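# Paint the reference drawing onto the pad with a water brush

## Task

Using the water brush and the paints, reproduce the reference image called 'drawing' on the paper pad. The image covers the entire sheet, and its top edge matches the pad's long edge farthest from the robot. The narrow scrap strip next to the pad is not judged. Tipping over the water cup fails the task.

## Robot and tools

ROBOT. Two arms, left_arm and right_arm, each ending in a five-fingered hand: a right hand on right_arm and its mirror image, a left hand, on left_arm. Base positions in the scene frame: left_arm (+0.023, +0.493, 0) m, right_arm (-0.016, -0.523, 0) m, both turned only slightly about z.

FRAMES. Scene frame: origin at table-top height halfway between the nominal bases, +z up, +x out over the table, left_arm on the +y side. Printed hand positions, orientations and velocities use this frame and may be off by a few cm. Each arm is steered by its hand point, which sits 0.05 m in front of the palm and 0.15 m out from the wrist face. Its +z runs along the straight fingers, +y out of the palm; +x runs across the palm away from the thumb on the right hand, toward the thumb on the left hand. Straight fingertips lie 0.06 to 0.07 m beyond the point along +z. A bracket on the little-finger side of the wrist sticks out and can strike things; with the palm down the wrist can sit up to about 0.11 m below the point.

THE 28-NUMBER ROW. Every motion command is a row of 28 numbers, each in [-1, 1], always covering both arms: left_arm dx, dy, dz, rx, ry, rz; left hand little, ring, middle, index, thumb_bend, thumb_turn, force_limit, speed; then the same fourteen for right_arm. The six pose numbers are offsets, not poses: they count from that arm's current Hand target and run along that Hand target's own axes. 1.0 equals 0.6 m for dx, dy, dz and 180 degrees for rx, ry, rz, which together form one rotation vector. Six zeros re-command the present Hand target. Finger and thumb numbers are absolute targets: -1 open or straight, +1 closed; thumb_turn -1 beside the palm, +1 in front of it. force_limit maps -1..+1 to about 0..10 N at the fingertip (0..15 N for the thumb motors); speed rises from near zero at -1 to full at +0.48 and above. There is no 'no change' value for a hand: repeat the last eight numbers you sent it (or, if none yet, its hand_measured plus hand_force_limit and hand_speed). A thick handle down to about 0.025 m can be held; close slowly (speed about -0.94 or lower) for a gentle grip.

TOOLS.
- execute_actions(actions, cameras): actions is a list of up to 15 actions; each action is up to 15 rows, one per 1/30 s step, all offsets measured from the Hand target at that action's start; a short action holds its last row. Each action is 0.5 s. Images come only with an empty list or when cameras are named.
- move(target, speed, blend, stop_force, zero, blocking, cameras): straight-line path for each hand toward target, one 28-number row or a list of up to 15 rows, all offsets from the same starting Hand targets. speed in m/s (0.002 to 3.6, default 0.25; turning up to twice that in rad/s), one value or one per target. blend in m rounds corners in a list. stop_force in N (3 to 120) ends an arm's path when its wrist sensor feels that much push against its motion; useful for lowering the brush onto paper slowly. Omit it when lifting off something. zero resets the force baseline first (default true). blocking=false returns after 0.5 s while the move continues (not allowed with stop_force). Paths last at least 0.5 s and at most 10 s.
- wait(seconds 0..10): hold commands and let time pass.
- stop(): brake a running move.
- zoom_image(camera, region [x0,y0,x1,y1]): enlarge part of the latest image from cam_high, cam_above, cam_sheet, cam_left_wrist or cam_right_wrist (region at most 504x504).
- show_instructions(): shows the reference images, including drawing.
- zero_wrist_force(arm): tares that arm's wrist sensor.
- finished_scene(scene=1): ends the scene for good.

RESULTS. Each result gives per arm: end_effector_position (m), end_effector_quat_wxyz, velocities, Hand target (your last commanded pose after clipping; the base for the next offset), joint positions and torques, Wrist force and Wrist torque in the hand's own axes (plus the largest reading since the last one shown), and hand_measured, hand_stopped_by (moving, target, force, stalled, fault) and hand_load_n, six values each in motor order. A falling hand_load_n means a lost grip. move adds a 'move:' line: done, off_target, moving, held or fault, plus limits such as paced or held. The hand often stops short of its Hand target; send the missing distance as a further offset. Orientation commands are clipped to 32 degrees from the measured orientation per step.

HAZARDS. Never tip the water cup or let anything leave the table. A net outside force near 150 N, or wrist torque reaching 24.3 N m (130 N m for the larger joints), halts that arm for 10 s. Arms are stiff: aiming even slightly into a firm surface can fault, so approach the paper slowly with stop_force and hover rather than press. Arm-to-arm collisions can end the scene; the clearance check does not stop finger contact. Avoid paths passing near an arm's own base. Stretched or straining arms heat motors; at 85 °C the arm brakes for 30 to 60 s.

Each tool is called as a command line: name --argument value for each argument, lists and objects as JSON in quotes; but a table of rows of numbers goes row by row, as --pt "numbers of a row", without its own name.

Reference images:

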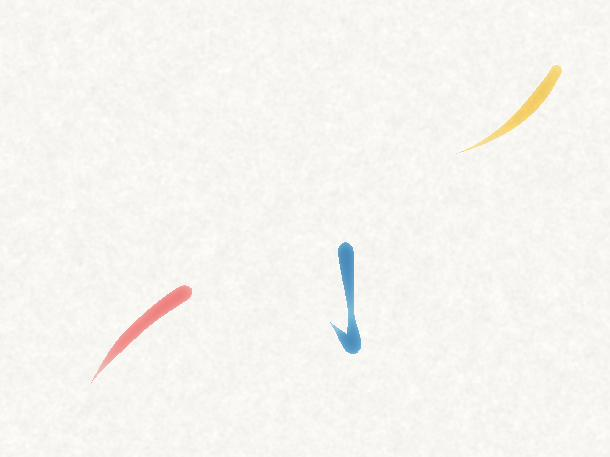

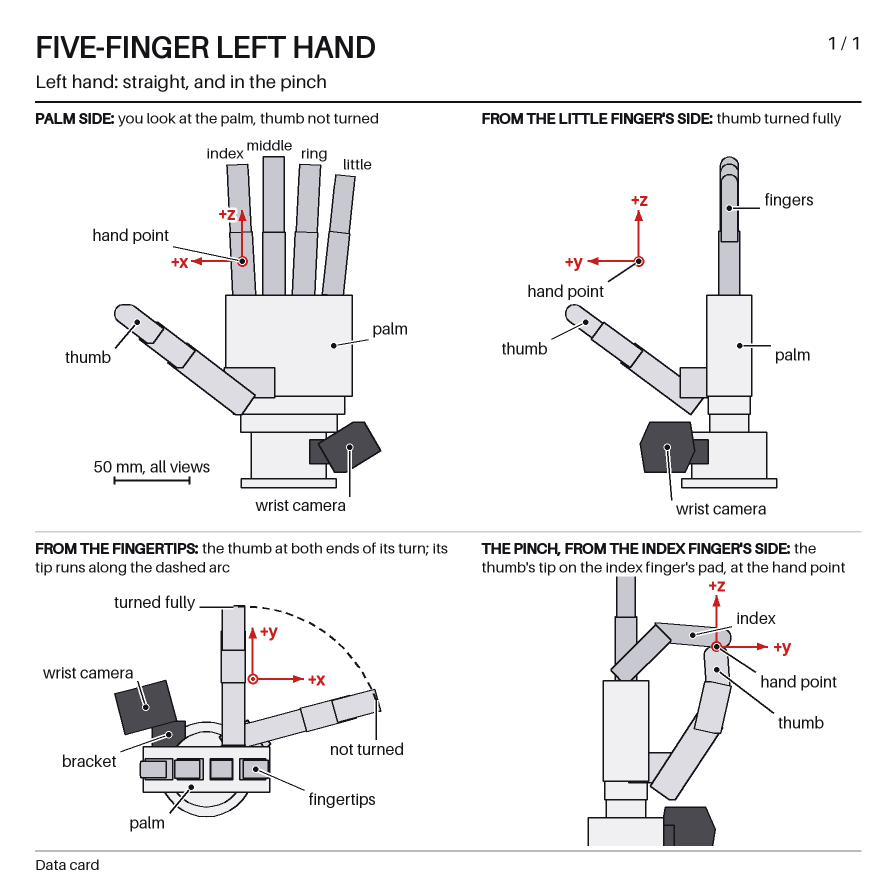

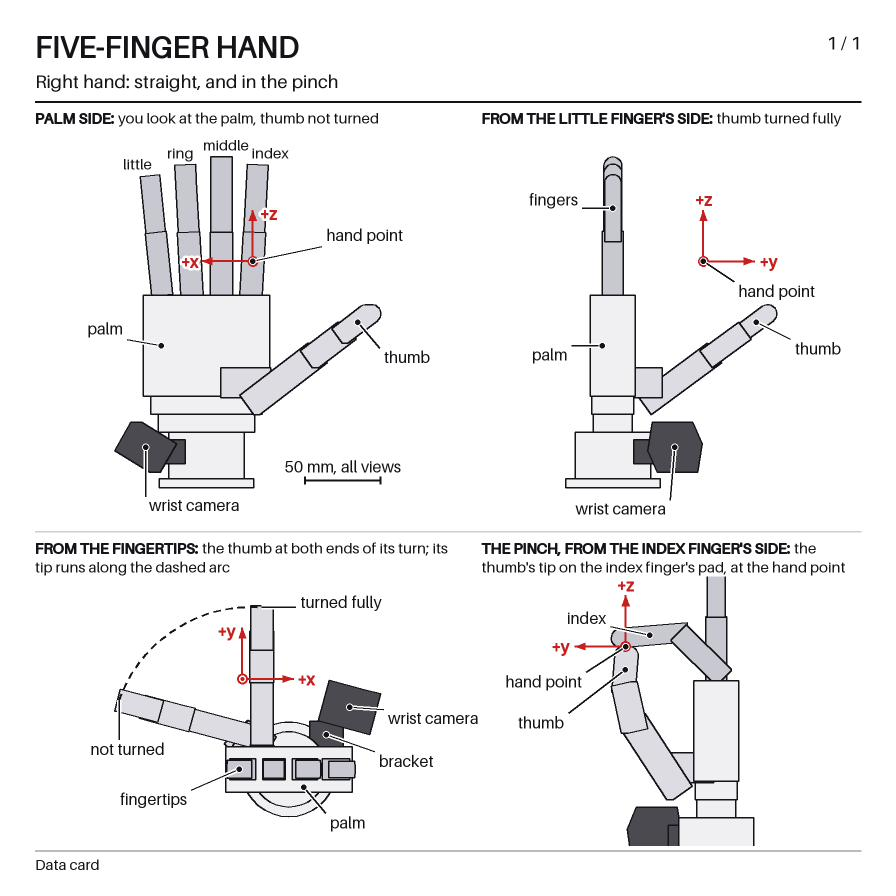

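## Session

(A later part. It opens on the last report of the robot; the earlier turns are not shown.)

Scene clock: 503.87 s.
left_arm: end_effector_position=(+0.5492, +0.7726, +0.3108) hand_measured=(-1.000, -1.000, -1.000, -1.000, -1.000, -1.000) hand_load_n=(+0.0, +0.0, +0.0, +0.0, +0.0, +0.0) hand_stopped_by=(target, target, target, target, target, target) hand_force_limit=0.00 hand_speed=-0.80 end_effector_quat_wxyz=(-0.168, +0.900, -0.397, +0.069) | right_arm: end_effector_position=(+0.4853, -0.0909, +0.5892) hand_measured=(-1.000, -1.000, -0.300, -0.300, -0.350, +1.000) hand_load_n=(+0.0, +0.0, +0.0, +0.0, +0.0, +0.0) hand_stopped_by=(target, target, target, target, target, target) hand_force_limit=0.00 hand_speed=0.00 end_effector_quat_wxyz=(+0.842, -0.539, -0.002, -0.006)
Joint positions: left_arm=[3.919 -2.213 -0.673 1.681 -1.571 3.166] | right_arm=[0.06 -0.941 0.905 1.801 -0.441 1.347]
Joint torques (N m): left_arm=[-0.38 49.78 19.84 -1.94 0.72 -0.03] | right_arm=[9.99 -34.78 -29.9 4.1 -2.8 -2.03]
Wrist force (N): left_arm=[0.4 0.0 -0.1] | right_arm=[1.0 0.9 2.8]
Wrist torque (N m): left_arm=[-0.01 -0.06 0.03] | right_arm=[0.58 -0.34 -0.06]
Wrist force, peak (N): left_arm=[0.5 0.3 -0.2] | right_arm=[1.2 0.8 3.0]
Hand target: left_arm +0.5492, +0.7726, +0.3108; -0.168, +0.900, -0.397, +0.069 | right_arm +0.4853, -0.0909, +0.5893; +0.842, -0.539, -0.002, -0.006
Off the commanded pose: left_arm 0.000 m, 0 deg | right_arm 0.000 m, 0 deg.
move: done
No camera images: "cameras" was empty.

move --pt "0 0 0 0 0 0 -1 -1 -1 -1 -1 -1 0 -0.8 -0.2113 0.1233 -0.1578 -0.1397 -0.1625 0.0604 -1 -1 -0.3 -0.3 -0.35 1 0 0" --pt "0 0 0 0 0 0 -1 -1 -1 -1 -1 -1 0 -0.8 -0.0617 0.2748 -0.236 -0.2742 -0.0618 0 -1 -1 -0.3 -0.3 -0.35 1 0 0" --blend '[0.005,0]' --cameras '["cam_high","cam_right_wrist"]' --speed 0.2

Scene clock: 518.93 s.
left_arm: end_effector_position=(+0.5492, +0.7726, +0.3108) hand_measured=(-1.000, -1.000, -1.000, -1.000, -1.000, -1.000) hand_load_n=(+0.0, +0.0, -0.5, +0.0, +0.0, +0.0) hand_stopped_by=(target, target, target, target, target, target) hand_force_limit=0.00 hand_speed=-0.80 end_effector_quat_wxyz=(-0.168, +0.900, -0.397, +0.069) | right_arm: end_effector_position=(+0.4497, -0.1502, +0.3800) hand_measured=(-1.000, -1.000, -0.300, -0.300, -0.350, +1.000) hand_load_n=(+0.0, +0.0, +0.0, +0.0, +0.0, +0.0) hand_stopped_by=(target, target, target, target, target, target) hand_force_limit=0.00 hand_speed=0.00 end_effector_quat_wxyz=(-0.537, +0.839, +0.078, -0.045)
Joint positions: left_arm=[3.919 -2.213 -0.673 1.681 -1.571 3.166] | right_arm=[0.06 -1.44 1.504 -1.445 -0.442 4.493]
Joint torques (N m): left_arm=[0.14 50.29 20.62 -2.05 0.87 -0.27] | right_arm=[8.16 -42.65 -11.86 -3.55 0.07 1.77]
Wrist force (N): left_arm=[0.3 -0.1 0.1] | right_arm=[0.9 0.1 1.3]
Wrist torque (N m): left_arm=[-0.03 -0.03 0.02] | right_arm=[0.34 -0.18 -0.24]
Wrist force, peak (N): left_arm=[0.6 0.0 0.1] | right_arm=[1.1 0.8 3.3]
Hand target: left_arm +0.5492, +0.7726, +0.3108; -0.168, +0.900, -0.397, +0.069 | right_arm +0.4497, -0.1501, +0.3799; -0.537, +0.839, +0.078, -0.045
Off the commanded pose: left_arm 0.000 m, 0 deg | right_arm 0.000 m, 0 deg.
move: done
Images, in order (width x height): cam_high 504x504, cam_right_wrist 672x504.

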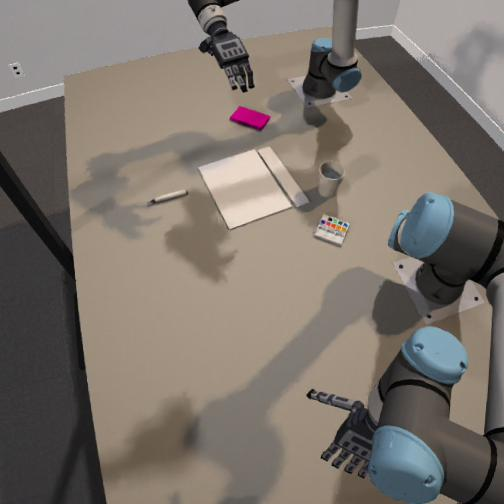

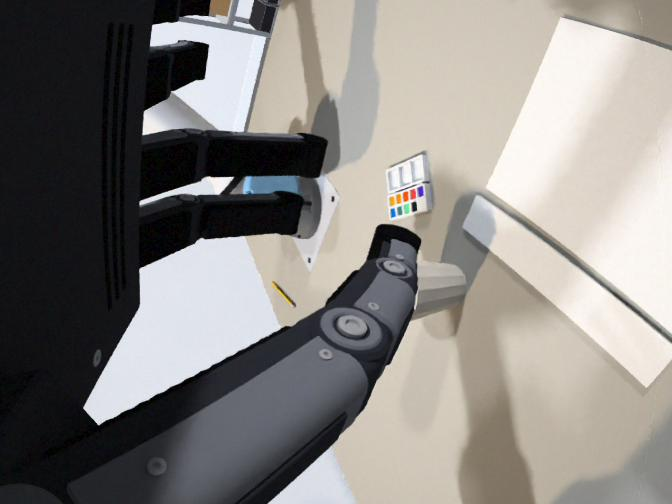

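move --target '[0,0,0,0,0,0,-1,-1,-1,-1,-1,-1,0,-0.8,0.4143,0.3387,0.1888,0,0.0252,0.0117,-1,-1,-0.3,-0.3,-0.38,1,0,0]' --cameras '["all"]' --speed 0.2

Scene clock: 534.87 s.
left_arm: end_effector_position=(+0.5492, +0.7726, +0.3108) hand_measured=(-1.000, -1.000, -1.000, -1.000, -1.000, -1.000) hand_load_n=(+0.0, +0.0, +0.0, +0.0, +0.0, +0.0) hand_stopped_by=(target, target, target, target, target, target) hand_force_limit=0.00 hand_speed=-0.80 end_effector_quat_wxyz=(-0.168, +0.900, -0.397, +0.069) | right_arm: end_effector_position=(+0.6931, -0.0882, +0.1502) hand_measured=(-1.000, -1.000, -0.300, -0.300, -0.380, +1.000) hand_load_n=(-0.5, +0.0, +0.0, +0.0, +0.0, +0.0) hand_stopped_by=(target, target, target, target, target, target) hand_force_limit=0.00 hand_speed=0.00 end_effector_quat_wxyz=(-0.538, +0.841, +0.041, -0.021)
Joint positions: left_arm=[3.919 -2.213 -0.673 1.681 -1.571 3.166] | right_arm=[0.108 -0.725 1.1 -2.046 -0.435 4.812]
Joint torques (N m): left_arm=[-0.1 50.81 20.88 -1.97 0.91 -0.3] | right_arm=[8.14 -45.12 -31.85 -2.89 0.02 2.03]
Wrist force (N): left_arm=[0.2 0.2 0.2] | right_arm=[1.1 0.2 1.4]
Wrist torque (N m): left_arm=[0.02 -0.01 0.00] | right_arm=[0.33 -0.22 -0.22]
Wrist force, peak (N): left_arm=[0.4 0.5 -0.2] | right_arm=[1.6 0.9 2.1]
Hand target: left_arm +0.5492, +0.7726, +0.3108; -0.168, +0.900, -0.397, +0.069 | right_arm +0.6931, -0.0881, +0.1501; -0.538, +0.841, +0.041, -0.021
Off the commanded pose: left_arm 0.000 m, 0 deg | right_arm 0.000 m, 0 deg.
move: done

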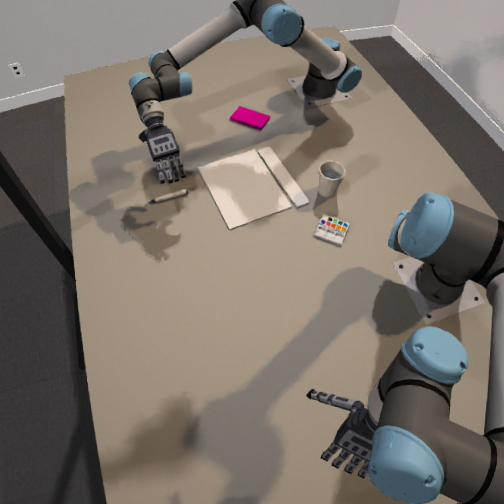

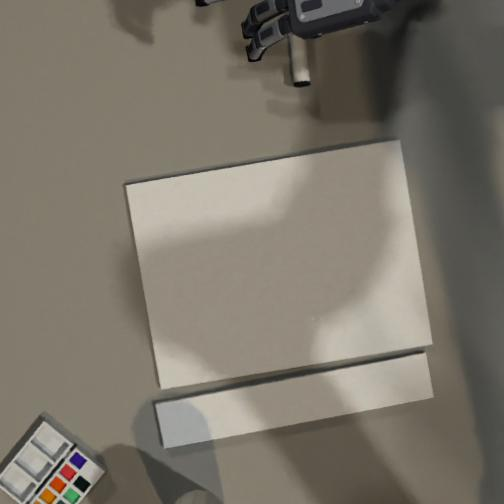

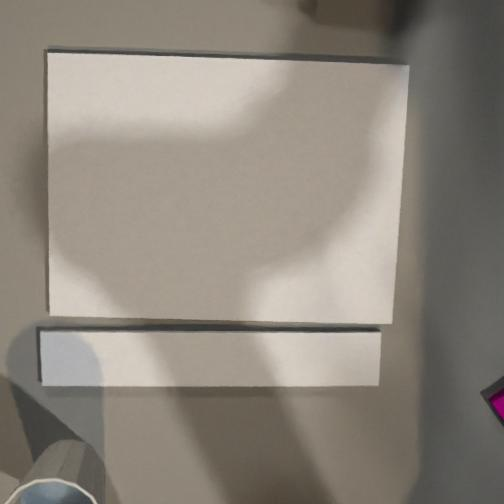

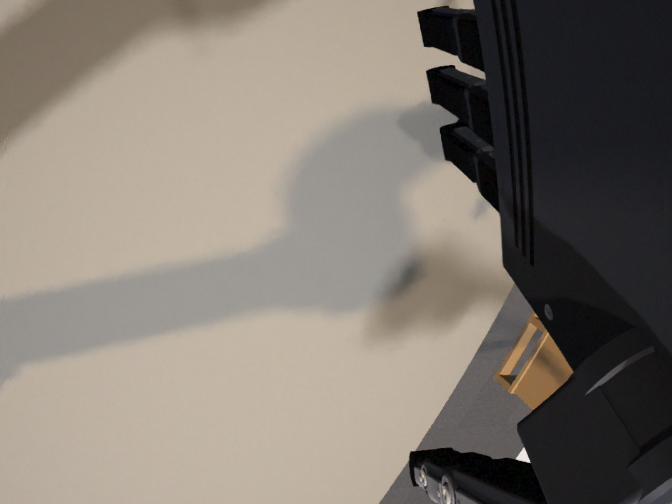

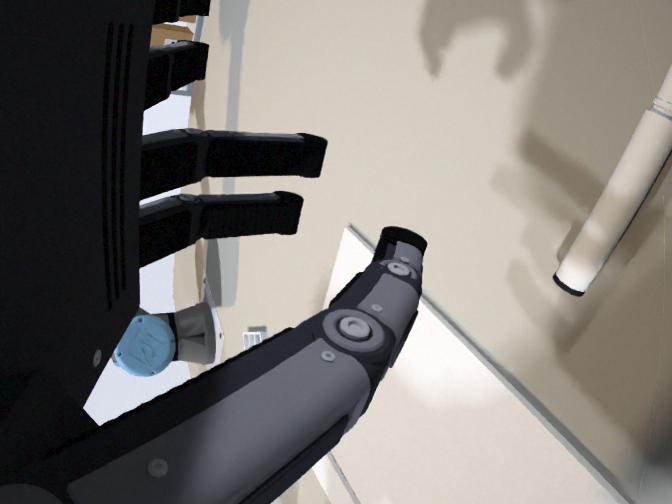

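zoom_image --camera "cam_above" --region '[180, 0, 400, 120]'

zoom_image --camera "cam_high" --region '[110, 90, 230, 230]'

zoom_image --camera "cam_right_wrist" --region '[520, 60, 672, 320]'

Scaled by 2.291 from the camera's 504x504 image, which has a finer 720x720 frame.

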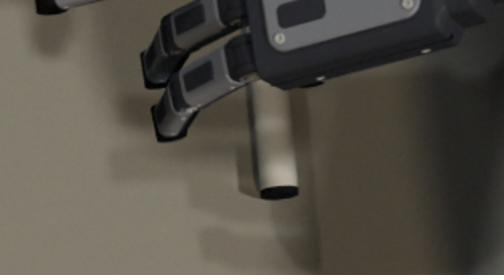

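Scaled by 3.600 from the camera's 504x504 image, which has a finer 720x720 frame.

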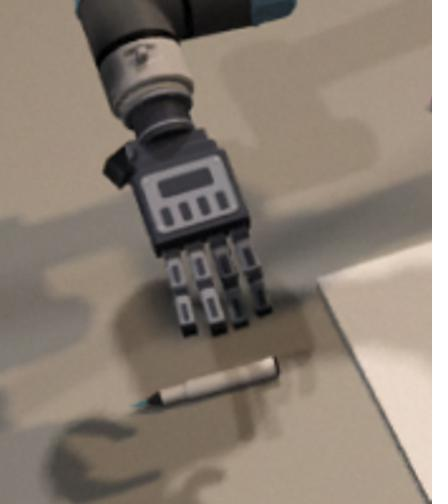

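Scaled by 1.938 from the camera's 672x504 image, which has a finer 960x720 frame.

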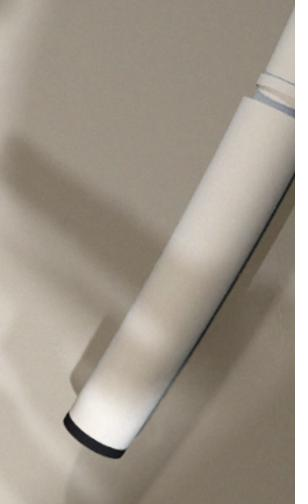

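move --target '[0,0,0,0,0,0,-1,-1,-1,-1,-1,-1,0,-0.8,-0.0022,0.1547,0.0621,0,0,0,-1,-1,-0.3,-0.3,-0.38,1,0,0]' --cameras '["cam_high","cam_above","cam_right_wrist"]' --speed 0.1

zoom_image --camera "cam_above" --region '[180, 0, 400, 120]'

zoom_image --camera "cam_high" --region '[130, 130, 230, 230]'

Scene clock: 564.93 s.
left_arm: end_effector_position=(+0.5492, +0.7726, +0.3108) hand_measured=(-1.000, -1.000, -1.000, -1.000, -1.000, -1.000) hand_load_n=(+0.0, +0.0, +0.0, +0.0, +0.0, +0.0) hand_stopped_by=(target, target, target, target, target, target) hand_force_limit=0.00 hand_speed=-0.80 end_effector_quat_wxyz=(-0.168, +0.900, -0.397, +0.069) | right_arm: end_effector_position=(+0.6932, -0.0933, +0.0503) hand_measured=(-1.000, -1.000, -0.300, -0.300, -0.380, +1.000) hand_load_n=(+0.0, +0.0, +0.0, +0.0, +0.0, +0.0) hand_stopped_by=(target, target, target, target, target, target) hand_force_limit=0.00 hand_speed=0.00 end_effector_quat_wxyz=(-0.538, +0.841, +0.041, -0.021)
Joint positions: left_arm=[3.919 -2.213 -0.673 1.681 -1.571 3.166] | right_arm=[0.102 -0.614 1.165 -2.207 -0.434 4.796]
Joint torques (N m): left_arm=[0.41 51.71 20.78 -2.1 1.01 -0.28] | right_arm=[-8.54 -45.55 -7.96 -3.58 2.84 1.94]
Wrist force (N): left_arm=[0.4 -0.1 -0.2] | right_arm=[0.9 0.0 1.5]
Wrist torque (N m): left_arm=[-0.01 -0.06 0.02] | right_arm=[0.30 -0.20 -0.14]
Wrist force, peak (N): left_arm=[0.4 -0.2 -0.4] | right_arm=[1.1 0.5 1.8]
Hand target: left_arm +0.5492, +0.7726, +0.3108; -0.168, +0.900, -0.397, +0.069 | right_arm +0.6932, -0.0933, +0.0502; -0.538, +0.841, +0.041, -0.021
Off the commanded pose: left_arm 0.000 m, 0 deg | right_arm 0.000 m, 0 deg.
move: done
Images, in order (width x height): cam_high 504x504, cam_above 504x504, cam_right_wrist 672x504.

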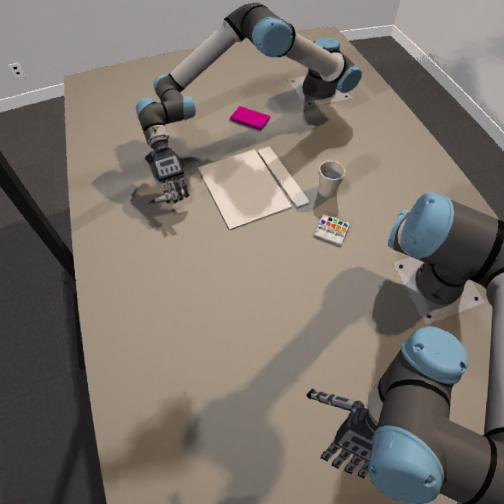

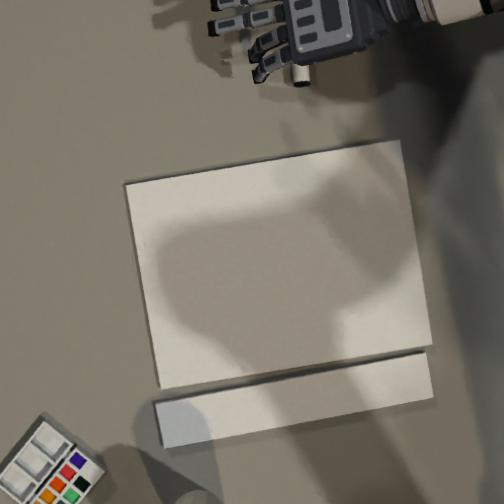

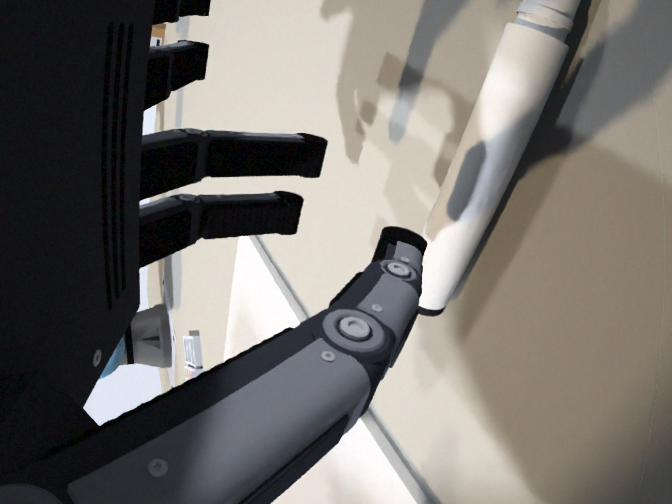

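Scaled by 2.291 from the camera's 504x504 image, which has a finer 720x720 frame.

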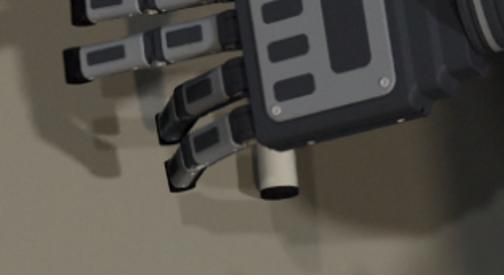

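Scaled by 5.040 from the camera's 504x504 image, which has a finer 720x720 frame.

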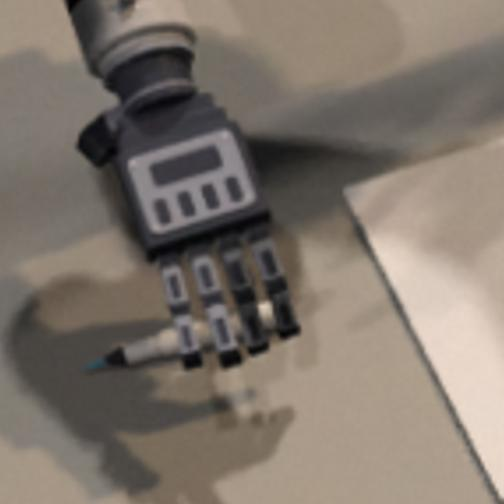

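move --target '[0,0,0,0,0,0,-1,-1,-1,-1,-1,-1,0,-0.8,0.0240,0.0273,0.0010,0,0,0,-1,-1,-0.3,-0.3,-0.38,1,0,0]' --cameras '["cam_high","cam_above","cam_right_wrist"]' --speed 0.05

zoom_image --camera "cam_above" --region '[210, 0, 350, 110]'

zoom_image --camera "cam_right_wrist" --region '[250, 100, 600, 400]'

Scene clock: 617.40 s.
left_arm: end_effector_position=(+0.5492, +0.7726, +0.3108) hand_measured=(-1.000, -1.000, -1.000, -1.000, -1.000, -1.000) hand_load_n=(+0.0, +0.0, +0.0, +0.0, +0.0, +0.0) hand_stopped_by=(target, target, target, target, target, target) hand_force_limit=0.00 hand_speed=-0.80 end_effector_quat_wxyz=(-0.168, +0.900, -0.397, +0.069) | right_arm: end_effector_position=(+0.7082, -0.0982, +0.0353) hand_measured=(-1.000, -1.000, -0.300, -0.300, -0.380, +1.000) hand_load_n=(+0.0, +0.0, +0.0, +0.0, +0.0, +0.0) hand_stopped_by=(target, target, target, target, target, target) hand_force_limit=0.00 hand_speed=0.00 end_effector_quat_wxyz=(-0.538, +0.841, +0.041, -0.021)
Joint positions: left_arm=[3.919 -2.213 -0.673 1.681 -1.571 3.166] | right_arm=[0.093 -0.567 1.109 -2.179 -0.434 4.776]
Joint torques (N m): left_arm=[0.1 51.65 20.67 -1.98 0.82 -0.37] | right_arm=[-9.61 -46.96 -32.84 -0.75 2.86 -1.7]
Wrist force (N): left_arm=[0.1 -0.1 0.1] | right_arm=[0.9 -0.2 1.5]
Wrist torque (N m): left_arm=[-0.02 -0.01 0.01] | right_arm=[0.29 -0.19 -0.14]
Wrist force, peak (N): left_arm=[0.6 0.4 -0.1] | right_arm=[1.0 0.0 1.8]
Hand target: left_arm +0.5492, +0.7726, +0.3108; -0.168, +0.900, -0.397, +0.069 | right_arm +0.7082, -0.0982, +0.0352; -0.538, +0.841, +0.041, -0.021
Off the commanded pose: left_arm 0.000 m, 0 deg | right_arm 0.000 m, 0 deg.
move: done
Images, in order (width x height): cam_high 504x504, cam_above 504x504, cam_right_wrist 672x504.

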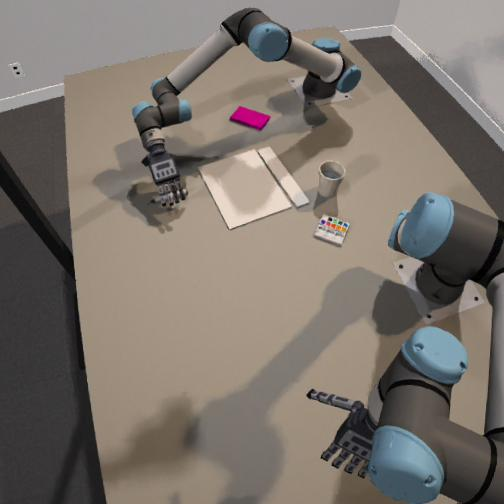

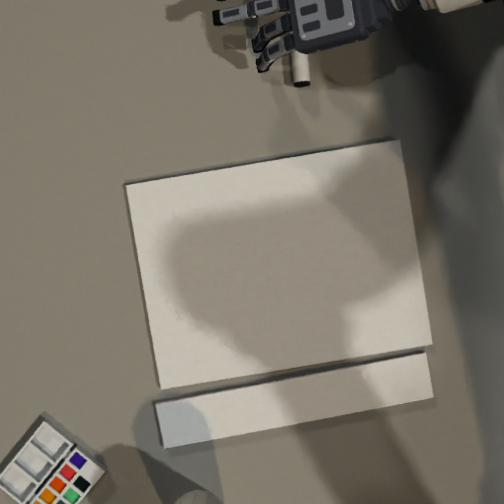

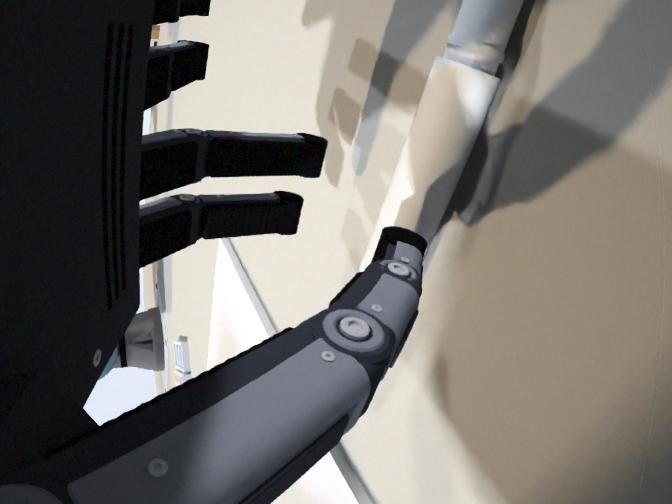

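Scaled by 3.600 from the camera's 504x504 image, which has a finer 720x720 frame.

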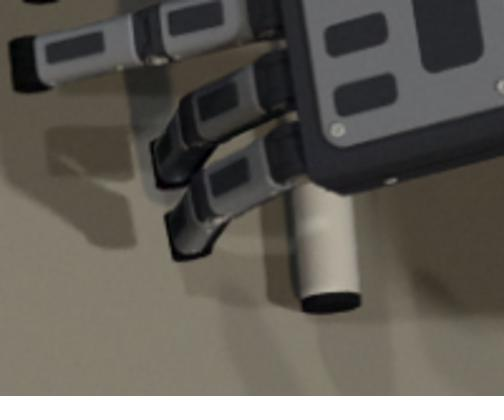

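Scaled by 1.440 from the camera's 672x504 image, which has a finer 960x720 frame.

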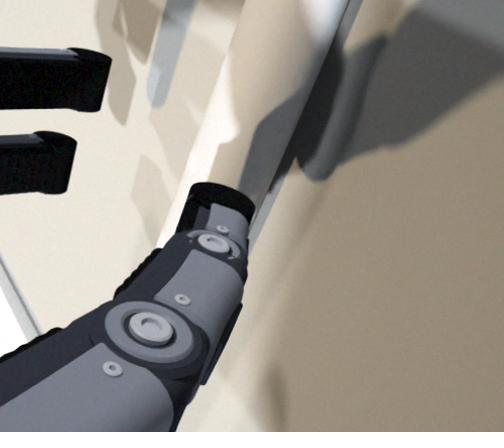

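move --target '[0,0,0,0,0,0,-1,-1,-1,-1,-1,-1,0,-0.8,-0.0008,0.0267,0.0050,0,0,0,-1,-1,-0.3,-0.3,-0.38,1,0,0]' --cameras '["cam_high","cam_above","cam_right_wrist"]' --speed 0.015 --stop_force 3

zoom_image --camera "cam_above" --region '[210, 0, 350, 110]'

zoom_image --camera "cam_right_wrist" --region '[250, 100, 600, 400]'

Scene clock: 632.67 s.
left_arm: end_effector_position=(+0.5492, +0.7726, +0.3108) hand_measured=(-1.000, -1.000, -1.000, -1.000, -1.000, -1.000) hand_load_n=(+0.0, +0.0, +0.0, +0.0, +0.0, +0.0) hand_stopped_by=(target, target, target, target, target, target) hand_force_limit=0.00 hand_speed=-0.80 end_effector_quat_wxyz=(-0.168, +0.900, -0.397, +0.069) | right_arm: end_effector_position=(+0.7082, -0.1022, +0.0194) hand_measured=(-1.000, -1.000, -0.300, -0.300, -0.380, +1.000) hand_load_n=(+0.0, +0.0, +0.0, +0.0, +0.0, -0.5) hand_stopped_by=(target, target, target, target, target, target) hand_force_limit=0.00 hand_speed=0.00 end_effector_quat_wxyz=(-0.538, +0.841, +0.041, -0.021)
Joint positions: left_arm=[3.919 -2.213 -0.673 1.681 -1.571 3.166] | right_arm=[0.088 -0.549 1.116 -2.193 -0.433 4.764]
Joint torques (N m): left_arm=[0.24 51.68 21.15 -2.02 1.03 -0.23] | right_arm=[-9.77 -48.15 -8.08 -3.71 2.97 -2.12]
Wrist force (N): left_arm=[0.4 0.3 0.0] | right_arm=[0.9 -0.2 1.5]
Wrist torque (N m): left_arm=[0.05 -0.04 0.01] | right_arm=[0.29 -0.19 -0.14]
Wrist force, peak (N): left_arm=[0.5 0.3 0.1] | right_arm=[1.1 -0.1 1.8]
Hand target: left_arm +0.5492, +0.7726, +0.3108; -0.168, +0.900, -0.397, +0.069 | right_arm +0.7082, -0.1022, +0.0194; -0.538, +0.841, +0.041, -0.021
Off the commanded pose: left_arm 0.000 m, 0 deg | right_arm 0.000 m, 0 deg.
move: done
Images, in order (width x height): cam_high 504x504, cam_above 504x504, cam_right_wrist 672x504.

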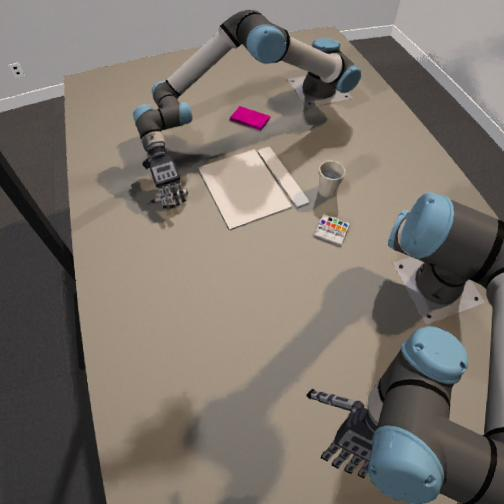

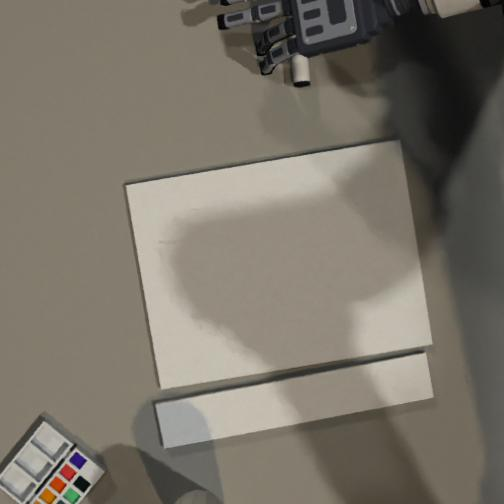

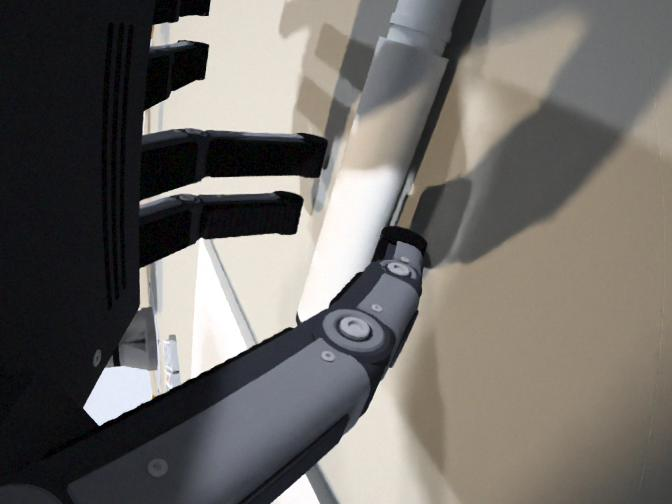

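Scaled by 3.600 from the camera's 504x504 image, which has a finer 720x720 frame.

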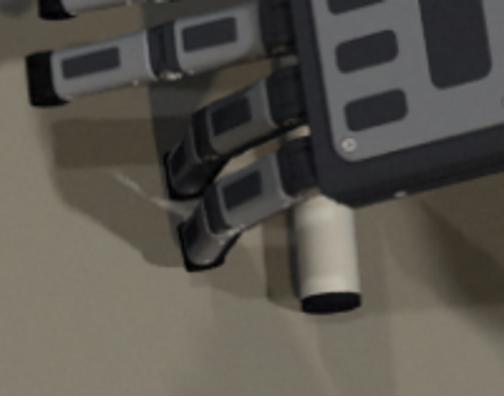

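Scaled by 1.440 from the camera's 672x504 image, which has a finer 960x720 frame.

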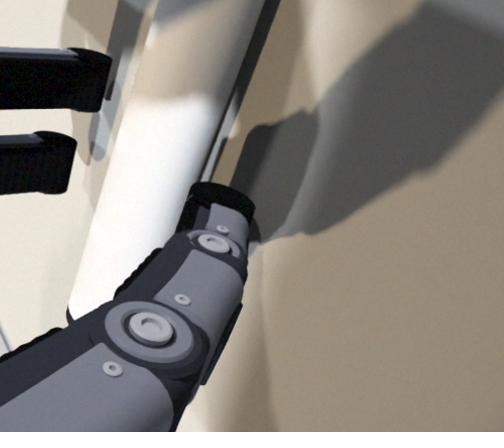

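move --target '[0,0,0,0,0,0,-1,-1,-1,-1,-1,-1,0,-0.8,0,0,0,0,0,0,-1,-1,0.35,0.35,-0.38,1,-0.3,-0.9]' --cameras '["cam_high","cam_above","cam_right_wrist"]' --speed 0.05

zoom_image --camera "cam_above" --region '[210, 0, 350, 110]'

zoom_image --camera "cam_right_wrist" --region '[250, 0, 600, 350]'

Scene clock: 642.67 s.
left_arm: end_effector_position=(+0.5492, +0.7726, +0.3108) hand_measured=(-1.000, -1.000, -1.000, -1.000, -1.000, -1.000) hand_load_n=(+0.0, +0.0, +0.0, +0.0, +0.0, +0.0) hand_stopped_by=(target, target, target, target, target, target) hand_force_limit=0.00 hand_speed=-0.80 end_effector_quat_wxyz=(-0.168, +0.900, -0.397, +0.069) | right_arm: end_effector_position=(+0.7082, -0.1022, +0.0194) hand_measured=(-1.000, -1.000, -0.134, +0.136, -0.382, +1.000) hand_load_n=(+0.0, +0.0, +3.5, +5.0, +4.0, -1.5) hand_stopped_by=(target, target, force, force, target, target) hand_force_limit=-0.30 hand_speed=-0.90 end_effector_quat_wxyz=(-0.538, +0.841, +0.041, -0.021)
Joint positions: left_arm=[3.919 -2.213 -0.673 1.681 -1.571 3.166] | right_arm=[0.088 -0.549 1.116 -2.193 -0.433 4.764]
Joint torques (N m): left_arm=[-0.37 52.77 19.91 -2.06 1.02 -0.46] | right_arm=[-8.55 -48.13 -9.37 -0.45 -0.81 -1.96]
Wrist force (N): left_arm=[-0.1 0.1 0.1] | right_arm=[0.8 -6.4 1.7]
Wrist torque (N m): left_arm=[0.00 0.02 -0.01] | right_arm=[0.29 -0.19 -0.27]
Wrist force, peak (N): left_arm=[0.5 0.1 -0.5] | right_arm=[0.8 -6.6 2.1]
Hand target: left_arm +0.5492, +0.7726, +0.3108; -0.168, +0.900, -0.397, +0.069 | right_arm +0.7082, -0.1022, +0.0194; -0.538, +0.841, +0.041, -0.021
Off the commanded pose: left_arm 0.000 m, 0 deg | right_arm 0.000 m, 0 deg.
move: done
Images, in order (width x height): cam_high 504x504, cam_above 504x504, cam_right_wrist 672x504.

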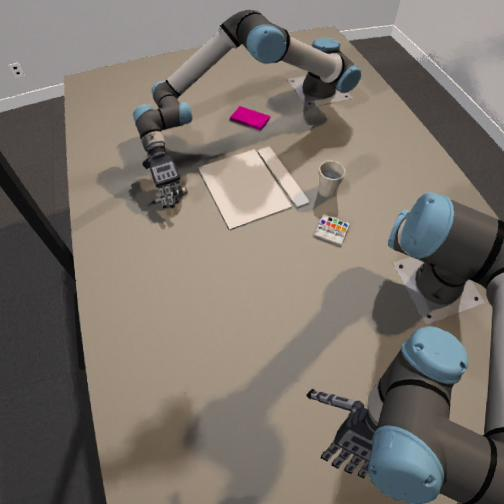

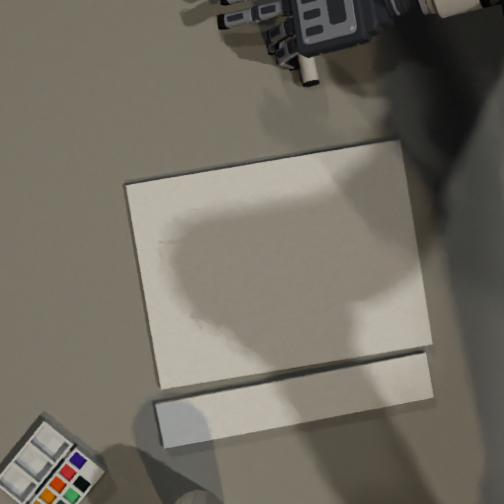

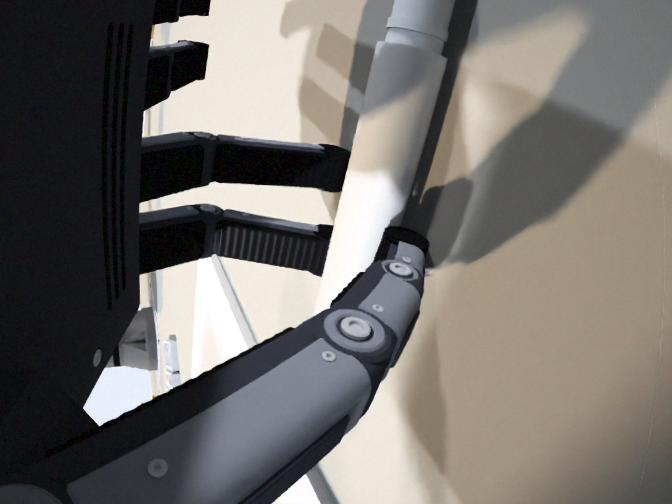

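Scaled by 3.600 from the camera's 504x504 image, which has a finer 720x720 frame.

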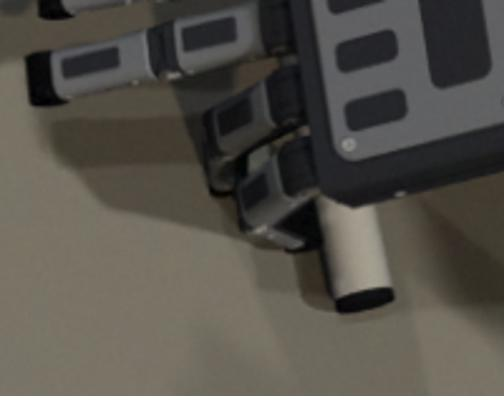

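Scaled by 1.440 from the camera's 672x504 image, which has a finer 960x720 frame.

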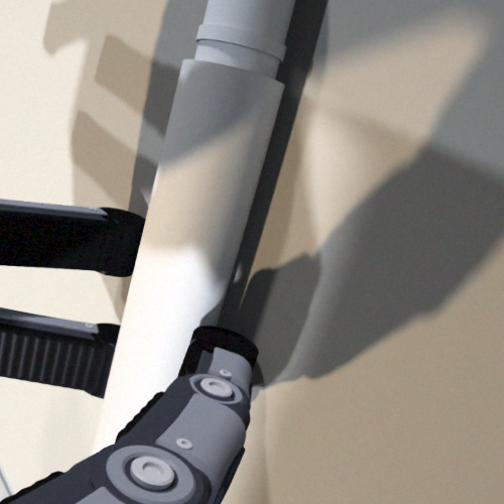

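move --target '[0,0,0,0,0,0,-1,-1,-1,-1,-1,-1,0,-0.8,0.0001,-0.0091,-0.0042,0,0,0,-1,-1,0.35,0.35,-0.38,1,-0.3,-0.9]' --cameras '[]' --speed 0.02

move --target '[0,0,0,0,0,0,-1,-1,-1,-1,-1,-1,0,-0.8,0,0,0,0,0,0,-1,-1,0.4,0.4,-0.38,1,-0.2,-0.9]' --cameras '["cam_high","cam_above","cam_right_wrist"]' --speed 0.05

zoom_image --camera "cam_above" --region '[210, 0, 350, 110]'

zoom_image --camera "cam_right_wrist" --region '[250, 0, 600, 350]'

Scene clock: 657.97 s.
left_arm: end_effector_position=(+0.5492, +0.7726, +0.3108) hand_measured=(-1.000, -1.000, -1.000, -1.000, -1.000, -1.000) hand_load_n=(+0.0, +0.0, +0.0, +0.0, +0.0, +0.0) hand_stopped_by=(target, target, target, target, target, target) hand_force_limit=0.00 hand_speed=-0.80 end_effector_quat_wxyz=(-0.168, +0.900, -0.397, +0.069) | right_arm: end_effector_position=(+0.7083, -0.1022, +0.0253) hand_measured=(-1.000, -1.000, -0.134, +0.136, -0.382, +1.000) hand_load_n=(+0.0, +0.0, +0.0, +5.5, +4.0, -1.5) hand_stopped_by=(target, target, force, force, target, target) hand_force_limit=-0.30 hand_speed=-0.90 end_effector_quat_wxyz=(-0.538, +0.841, +0.041, -0.021)
Joint positions: left_arm=[3.919 -2.213 -0.673 1.681 -1.571 3.166] | right_arm=[0.088 -0.557 1.116 -2.184 -0.433 4.764]
Joint torques (N m): left_arm=[-0.34 52.85 21.92 -1.98 1.13 -0.36] | right_arm=[-8.14 -74.36 -31.95 -0.53 2.35 0.95]
Wrist force (N): left_arm=[0.4 -0.2 -0.1] | right_arm=[1.1 0.1 1.8]
Wrist torque (N m): left_arm=[-0.03 -0.05 0.02] | right_arm=[0.30 -0.22 -0.12]
Wrist force, peak (N): left_arm=[0.2 -0.4 -0.3] | right_arm=[1.4 -6.8 1.4]
Hand target: left_arm +0.5492, +0.7726, +0.3108; -0.168, +0.900, -0.397, +0.069 | right_arm +0.7083, -0.1022, +0.0254; -0.538, +0.841, +0.041, -0.021
Off the commanded pose: left_arm 0.000 m, 0 deg | right_arm 0.000 m, 0 deg.
move: done
No camera images: "cameras" was empty.

Scene clock: 659.10 s.
left_arm: end_effector_position=(+0.5492, +0.7726, +0.3108) hand_measured=(-1.000, -1.000, -1.000, -1.000, -1.000, -1.000) hand_load_n=(+0.0, +0.0, +0.0, +0.0, +0.5, +0.0) hand_stopped_by=(target, target, target, target, target, target) hand_force_limit=0.00 hand_speed=-0.80 end_effector_quat_wxyz=(-0.168, +0.900, -0.397, +0.069) | right_arm: end_effector_position=(+0.7083, -0.1022, +0.0254) hand_measured=(-1.000, -1.000, +0.106, +0.136, -0.382, +1.000) hand_load_n=(+0.0, +0.0, +4.0, +4.0, +6.5, +1.0) hand_stopped_by=(target, target, force, force, target, target) hand_force_limit=-0.20 hand_speed=-0.90 end_effector_quat_wxyz=(-0.538, +0.841, +0.041, -0.021)
Joint positions: left_arm=[3.919 -2.213 -0.673 1.681 -1.571 3.166] | right_arm=[0.088 -0.558 1.116 -2.184 -0.433 4.764]
Joint torques (N m): left_arm=[0.29 52.7 22.05 -2.17 1.01 -0.31] | right_arm=[-6.73 -73.05 -31.24 -0.82 2.61 1.34]
Wrist force (N): left_arm=[0.1 0.1 -0.2] | right_arm=[0.9 0.3 1.9]
Wrist torque (N m): left_arm=[0.03 -0.01 0.01] | right_arm=[0.31 -0.21 -0.12]
Wrist force, peak (N): left_arm=[0.5 0.3 0.0] | right_arm=[1.3 0.0 1.7]
Hand target: left_arm +0.5492, +0.7726, +0.3108; -0.168, +0.900, -0.397, +0.069 | right_arm +0.7083, -0.1022, +0.0254; -0.538, +0.841, +0.041, -0.021
Off the commanded pose: left_arm 0.000 m, 0 deg | right_arm 0.000 m, 0 deg.
move: done
Images, in order (width x height): cam_high 504x504, cam_above 504x504, cam_right_wrist 672x504.

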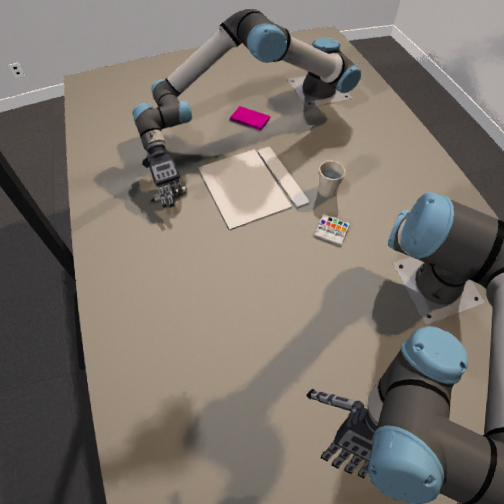

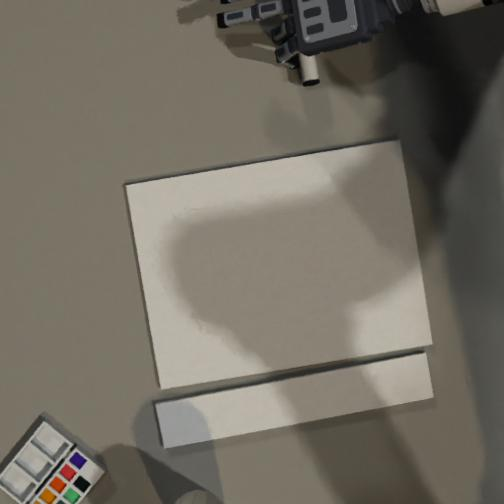

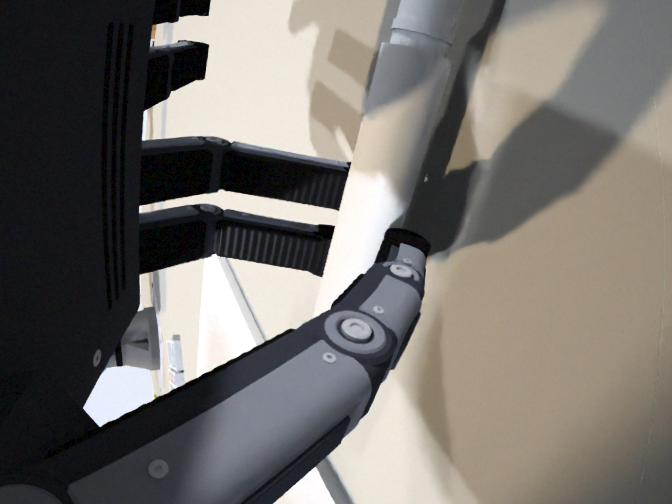

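Scaled by 3.600 from the camera's 504x504 image, which has a finer 720x720 frame.

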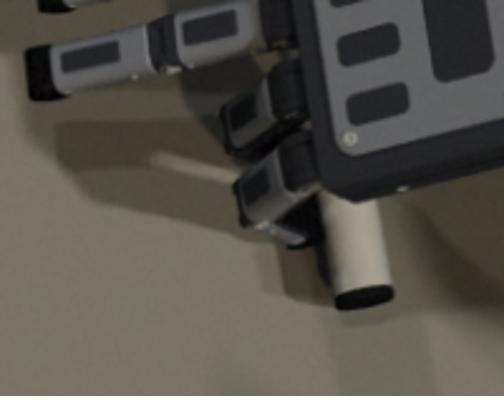

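Scaled by 1.440 from the camera's 672x504 image, which has a finer 960x720 frame.

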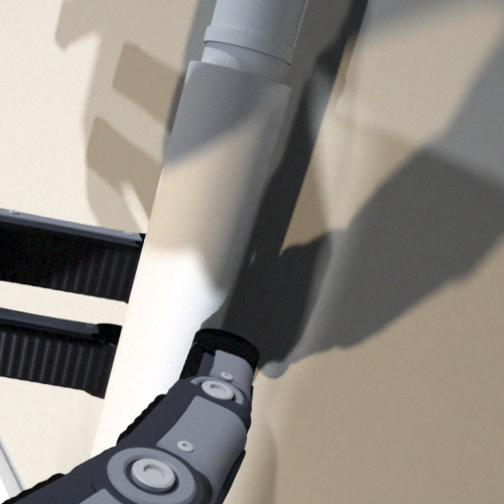

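move --target '[0,0,0,0,0,0,-1,-1,-1,-1,-1,-1,0,-0.8,0,0,0,0,0,0,-1,-1,0.5,0.5,-0.38,1,0.1,-0.95]' --cameras '[]' --speed 0.05

move --target '[0,0,0,0,0,0,-1,-1,-1,-1,-1,-1,0,-0.8,0.0007,-0.0756,-0.0348,0,0,0,-1,-1,0.5,0.5,-0.38,1,0.1,-0.95]' --cameras '["cam_high","cam_above","cam_right_wrist"]' --speed 0.05

zoom_image --camera "cam_high" --region '[120, 120, 230, 230]'

Scene clock: 667.50 s.
left_arm: end_effector_position=(+0.5492, +0.7726, +0.3108) hand_measured=(-1.000, -1.000, -1.000, -1.000, -1.000, -1.000) hand_load_n=(+0.0, +0.0, -0.5, +0.0, +0.0, +0.0) hand_stopped_by=(target, target, target, target, target, target) hand_force_limit=0.00 hand_speed=-0.80 end_effector_quat_wxyz=(-0.168, +0.900, -0.397, +0.069) | right_arm: end_effector_position=(+0.7083, -0.1022, +0.0254) hand_measured=(-1.000, -1.000, +0.114, +0.144, -0.382, +1.000) hand_load_n=(-0.5, +0.0, +5.5, +5.5, +9.0, +1.0) hand_stopped_by=(target, target, force, force, target, target) hand_force_limit=0.10 hand_speed=-0.95 end_effector_quat_wxyz=(-0.538, +0.841, +0.041, -0.021)
Joint positions: left_arm=[3.919 -2.213 -0.673 1.681 -1.571 3.166] | right_arm=[0.088 -0.558 1.116 -2.184 -0.433 4.764]
Joint torques (N m): left_arm=[-0.31 53.35 21.37 -2.15 0.99 -0.28] | right_arm=[-4.28 -74.68 -32.31 -0.66 2.56 1.12]
Wrist force (N): left_arm=[0.0 0.1 -0.2] | right_arm=[1.1 0.2 1.8]
Wrist torque (N m): left_arm=[0.01 0.00 0.00] | right_arm=[0.30 -0.23 -0.11]
Wrist force, peak (N): left_arm=[0.5 0.3 0.2] | right_arm=[1.1 0.2 1.8]
Hand target: left_arm +0.5492, +0.7726, +0.3108; -0.168, +0.900, -0.397, +0.069 | right_arm +0.7083, -0.1022, +0.0254; -0.538, +0.841, +0.041, -0.021
Off the commanded pose: left_arm 0.000 m, 0 deg | right_arm 0.000 m, 0 deg.
move: done
No camera images: "cameras" was empty.

Scene clock: 668.90 s.
left_arm: end_effector_position=(+0.5492, +0.7726, +0.3108) hand_measured=(-1.000, -1.000, -1.000, -1.000, -1.000, -1.000) hand_load_n=(+0.0, +0.0, +0.0, +0.0, +0.0, +0.0) hand_stopped_by=(target, target, target, target, target, target) hand_force_limit=0.00 hand_speed=-0.80 end_effector_quat_wxyz=(-0.168, +0.900, -0.397, +0.069) | right_arm: end_effector_position=(+0.7082, -0.1021, +0.0753) hand_measured=(-1.000, -1.000, +0.114, +0.144, -0.382, +1.000) hand_load_n=(+0.0, +0.0, +6.0, +5.0, +8.5, +1.0) hand_stopped_by=(target, target, force, force, target, target) hand_force_limit=0.10 hand_speed=-0.95 end_effector_quat_wxyz=(-0.538, +0.841, +0.041, -0.021)
Joint positions: left_arm=[3.919 -2.213 -0.673 1.681 -1.571 3.166] | right_arm=[0.088 -0.623 1.102 -2.105 -0.433 4.764]
Joint torques (N m): left_arm=[0.86 53.38 21.5 -2.19 1.19 -0.34] | right_arm=[5.35 -72.2 -32.68 -0.26 2.23 -1.9]
Wrist force (N): left_arm=[0.3 0.3 -0.2] | right_arm=[1.1 0.1 1.8]
Wrist torque (N m): left_arm=[0.05 -0.05 0.02] | right_arm=[0.29 -0.23 -0.17]
Wrist force, peak (N): left_arm=[0.5 -0.1 -0.5] | right_arm=[1.2 0.2 1.9]
Hand target: left_arm +0.5492, +0.7726, +0.3108; -0.168, +0.900, -0.397, +0.069 | right_arm +0.7082, -0.1022, +0.0754; -0.538, +0.841, +0.041, -0.021
Off the commanded pose: left_arm 0.000 m, 0 deg | right_arm 0.000 m, 0 deg.
move: done
Images, in order (width x height): cam_high 504x504, cam_above 504x504, cam_right_wrist 672x504.

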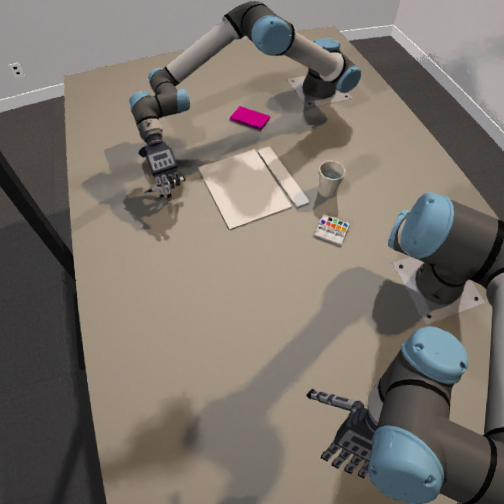

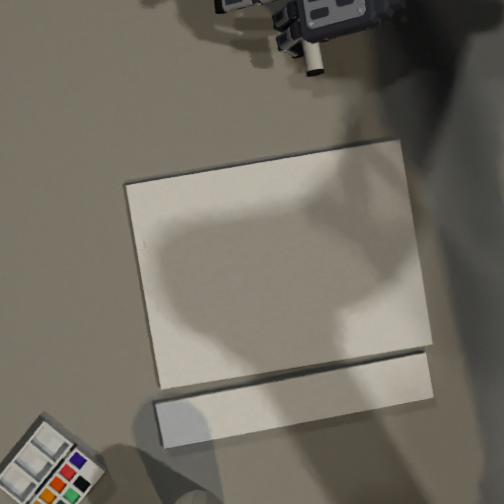

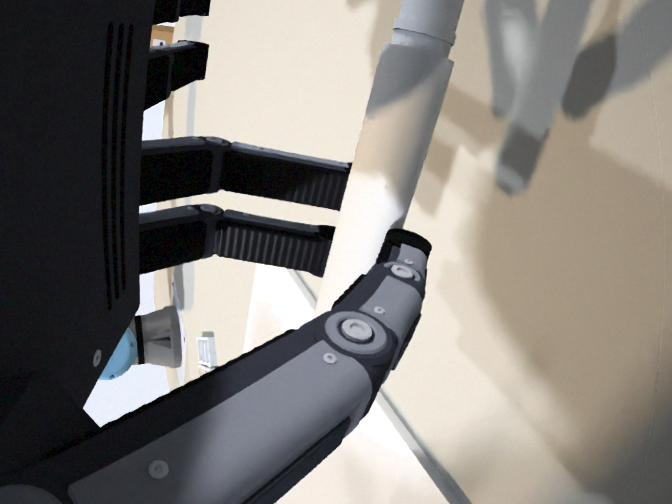

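Scaled by 4.582 from the camera's 504x504 image, which has a finer 720x720 frame.

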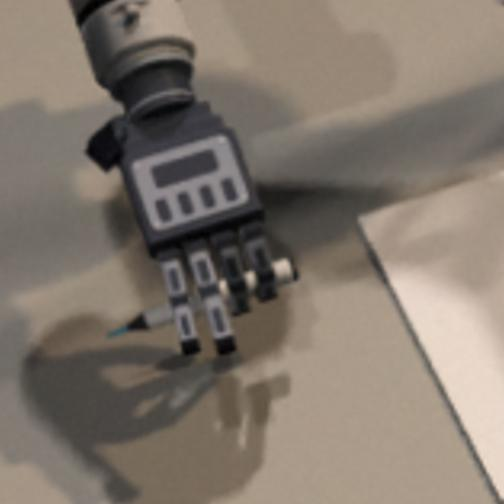

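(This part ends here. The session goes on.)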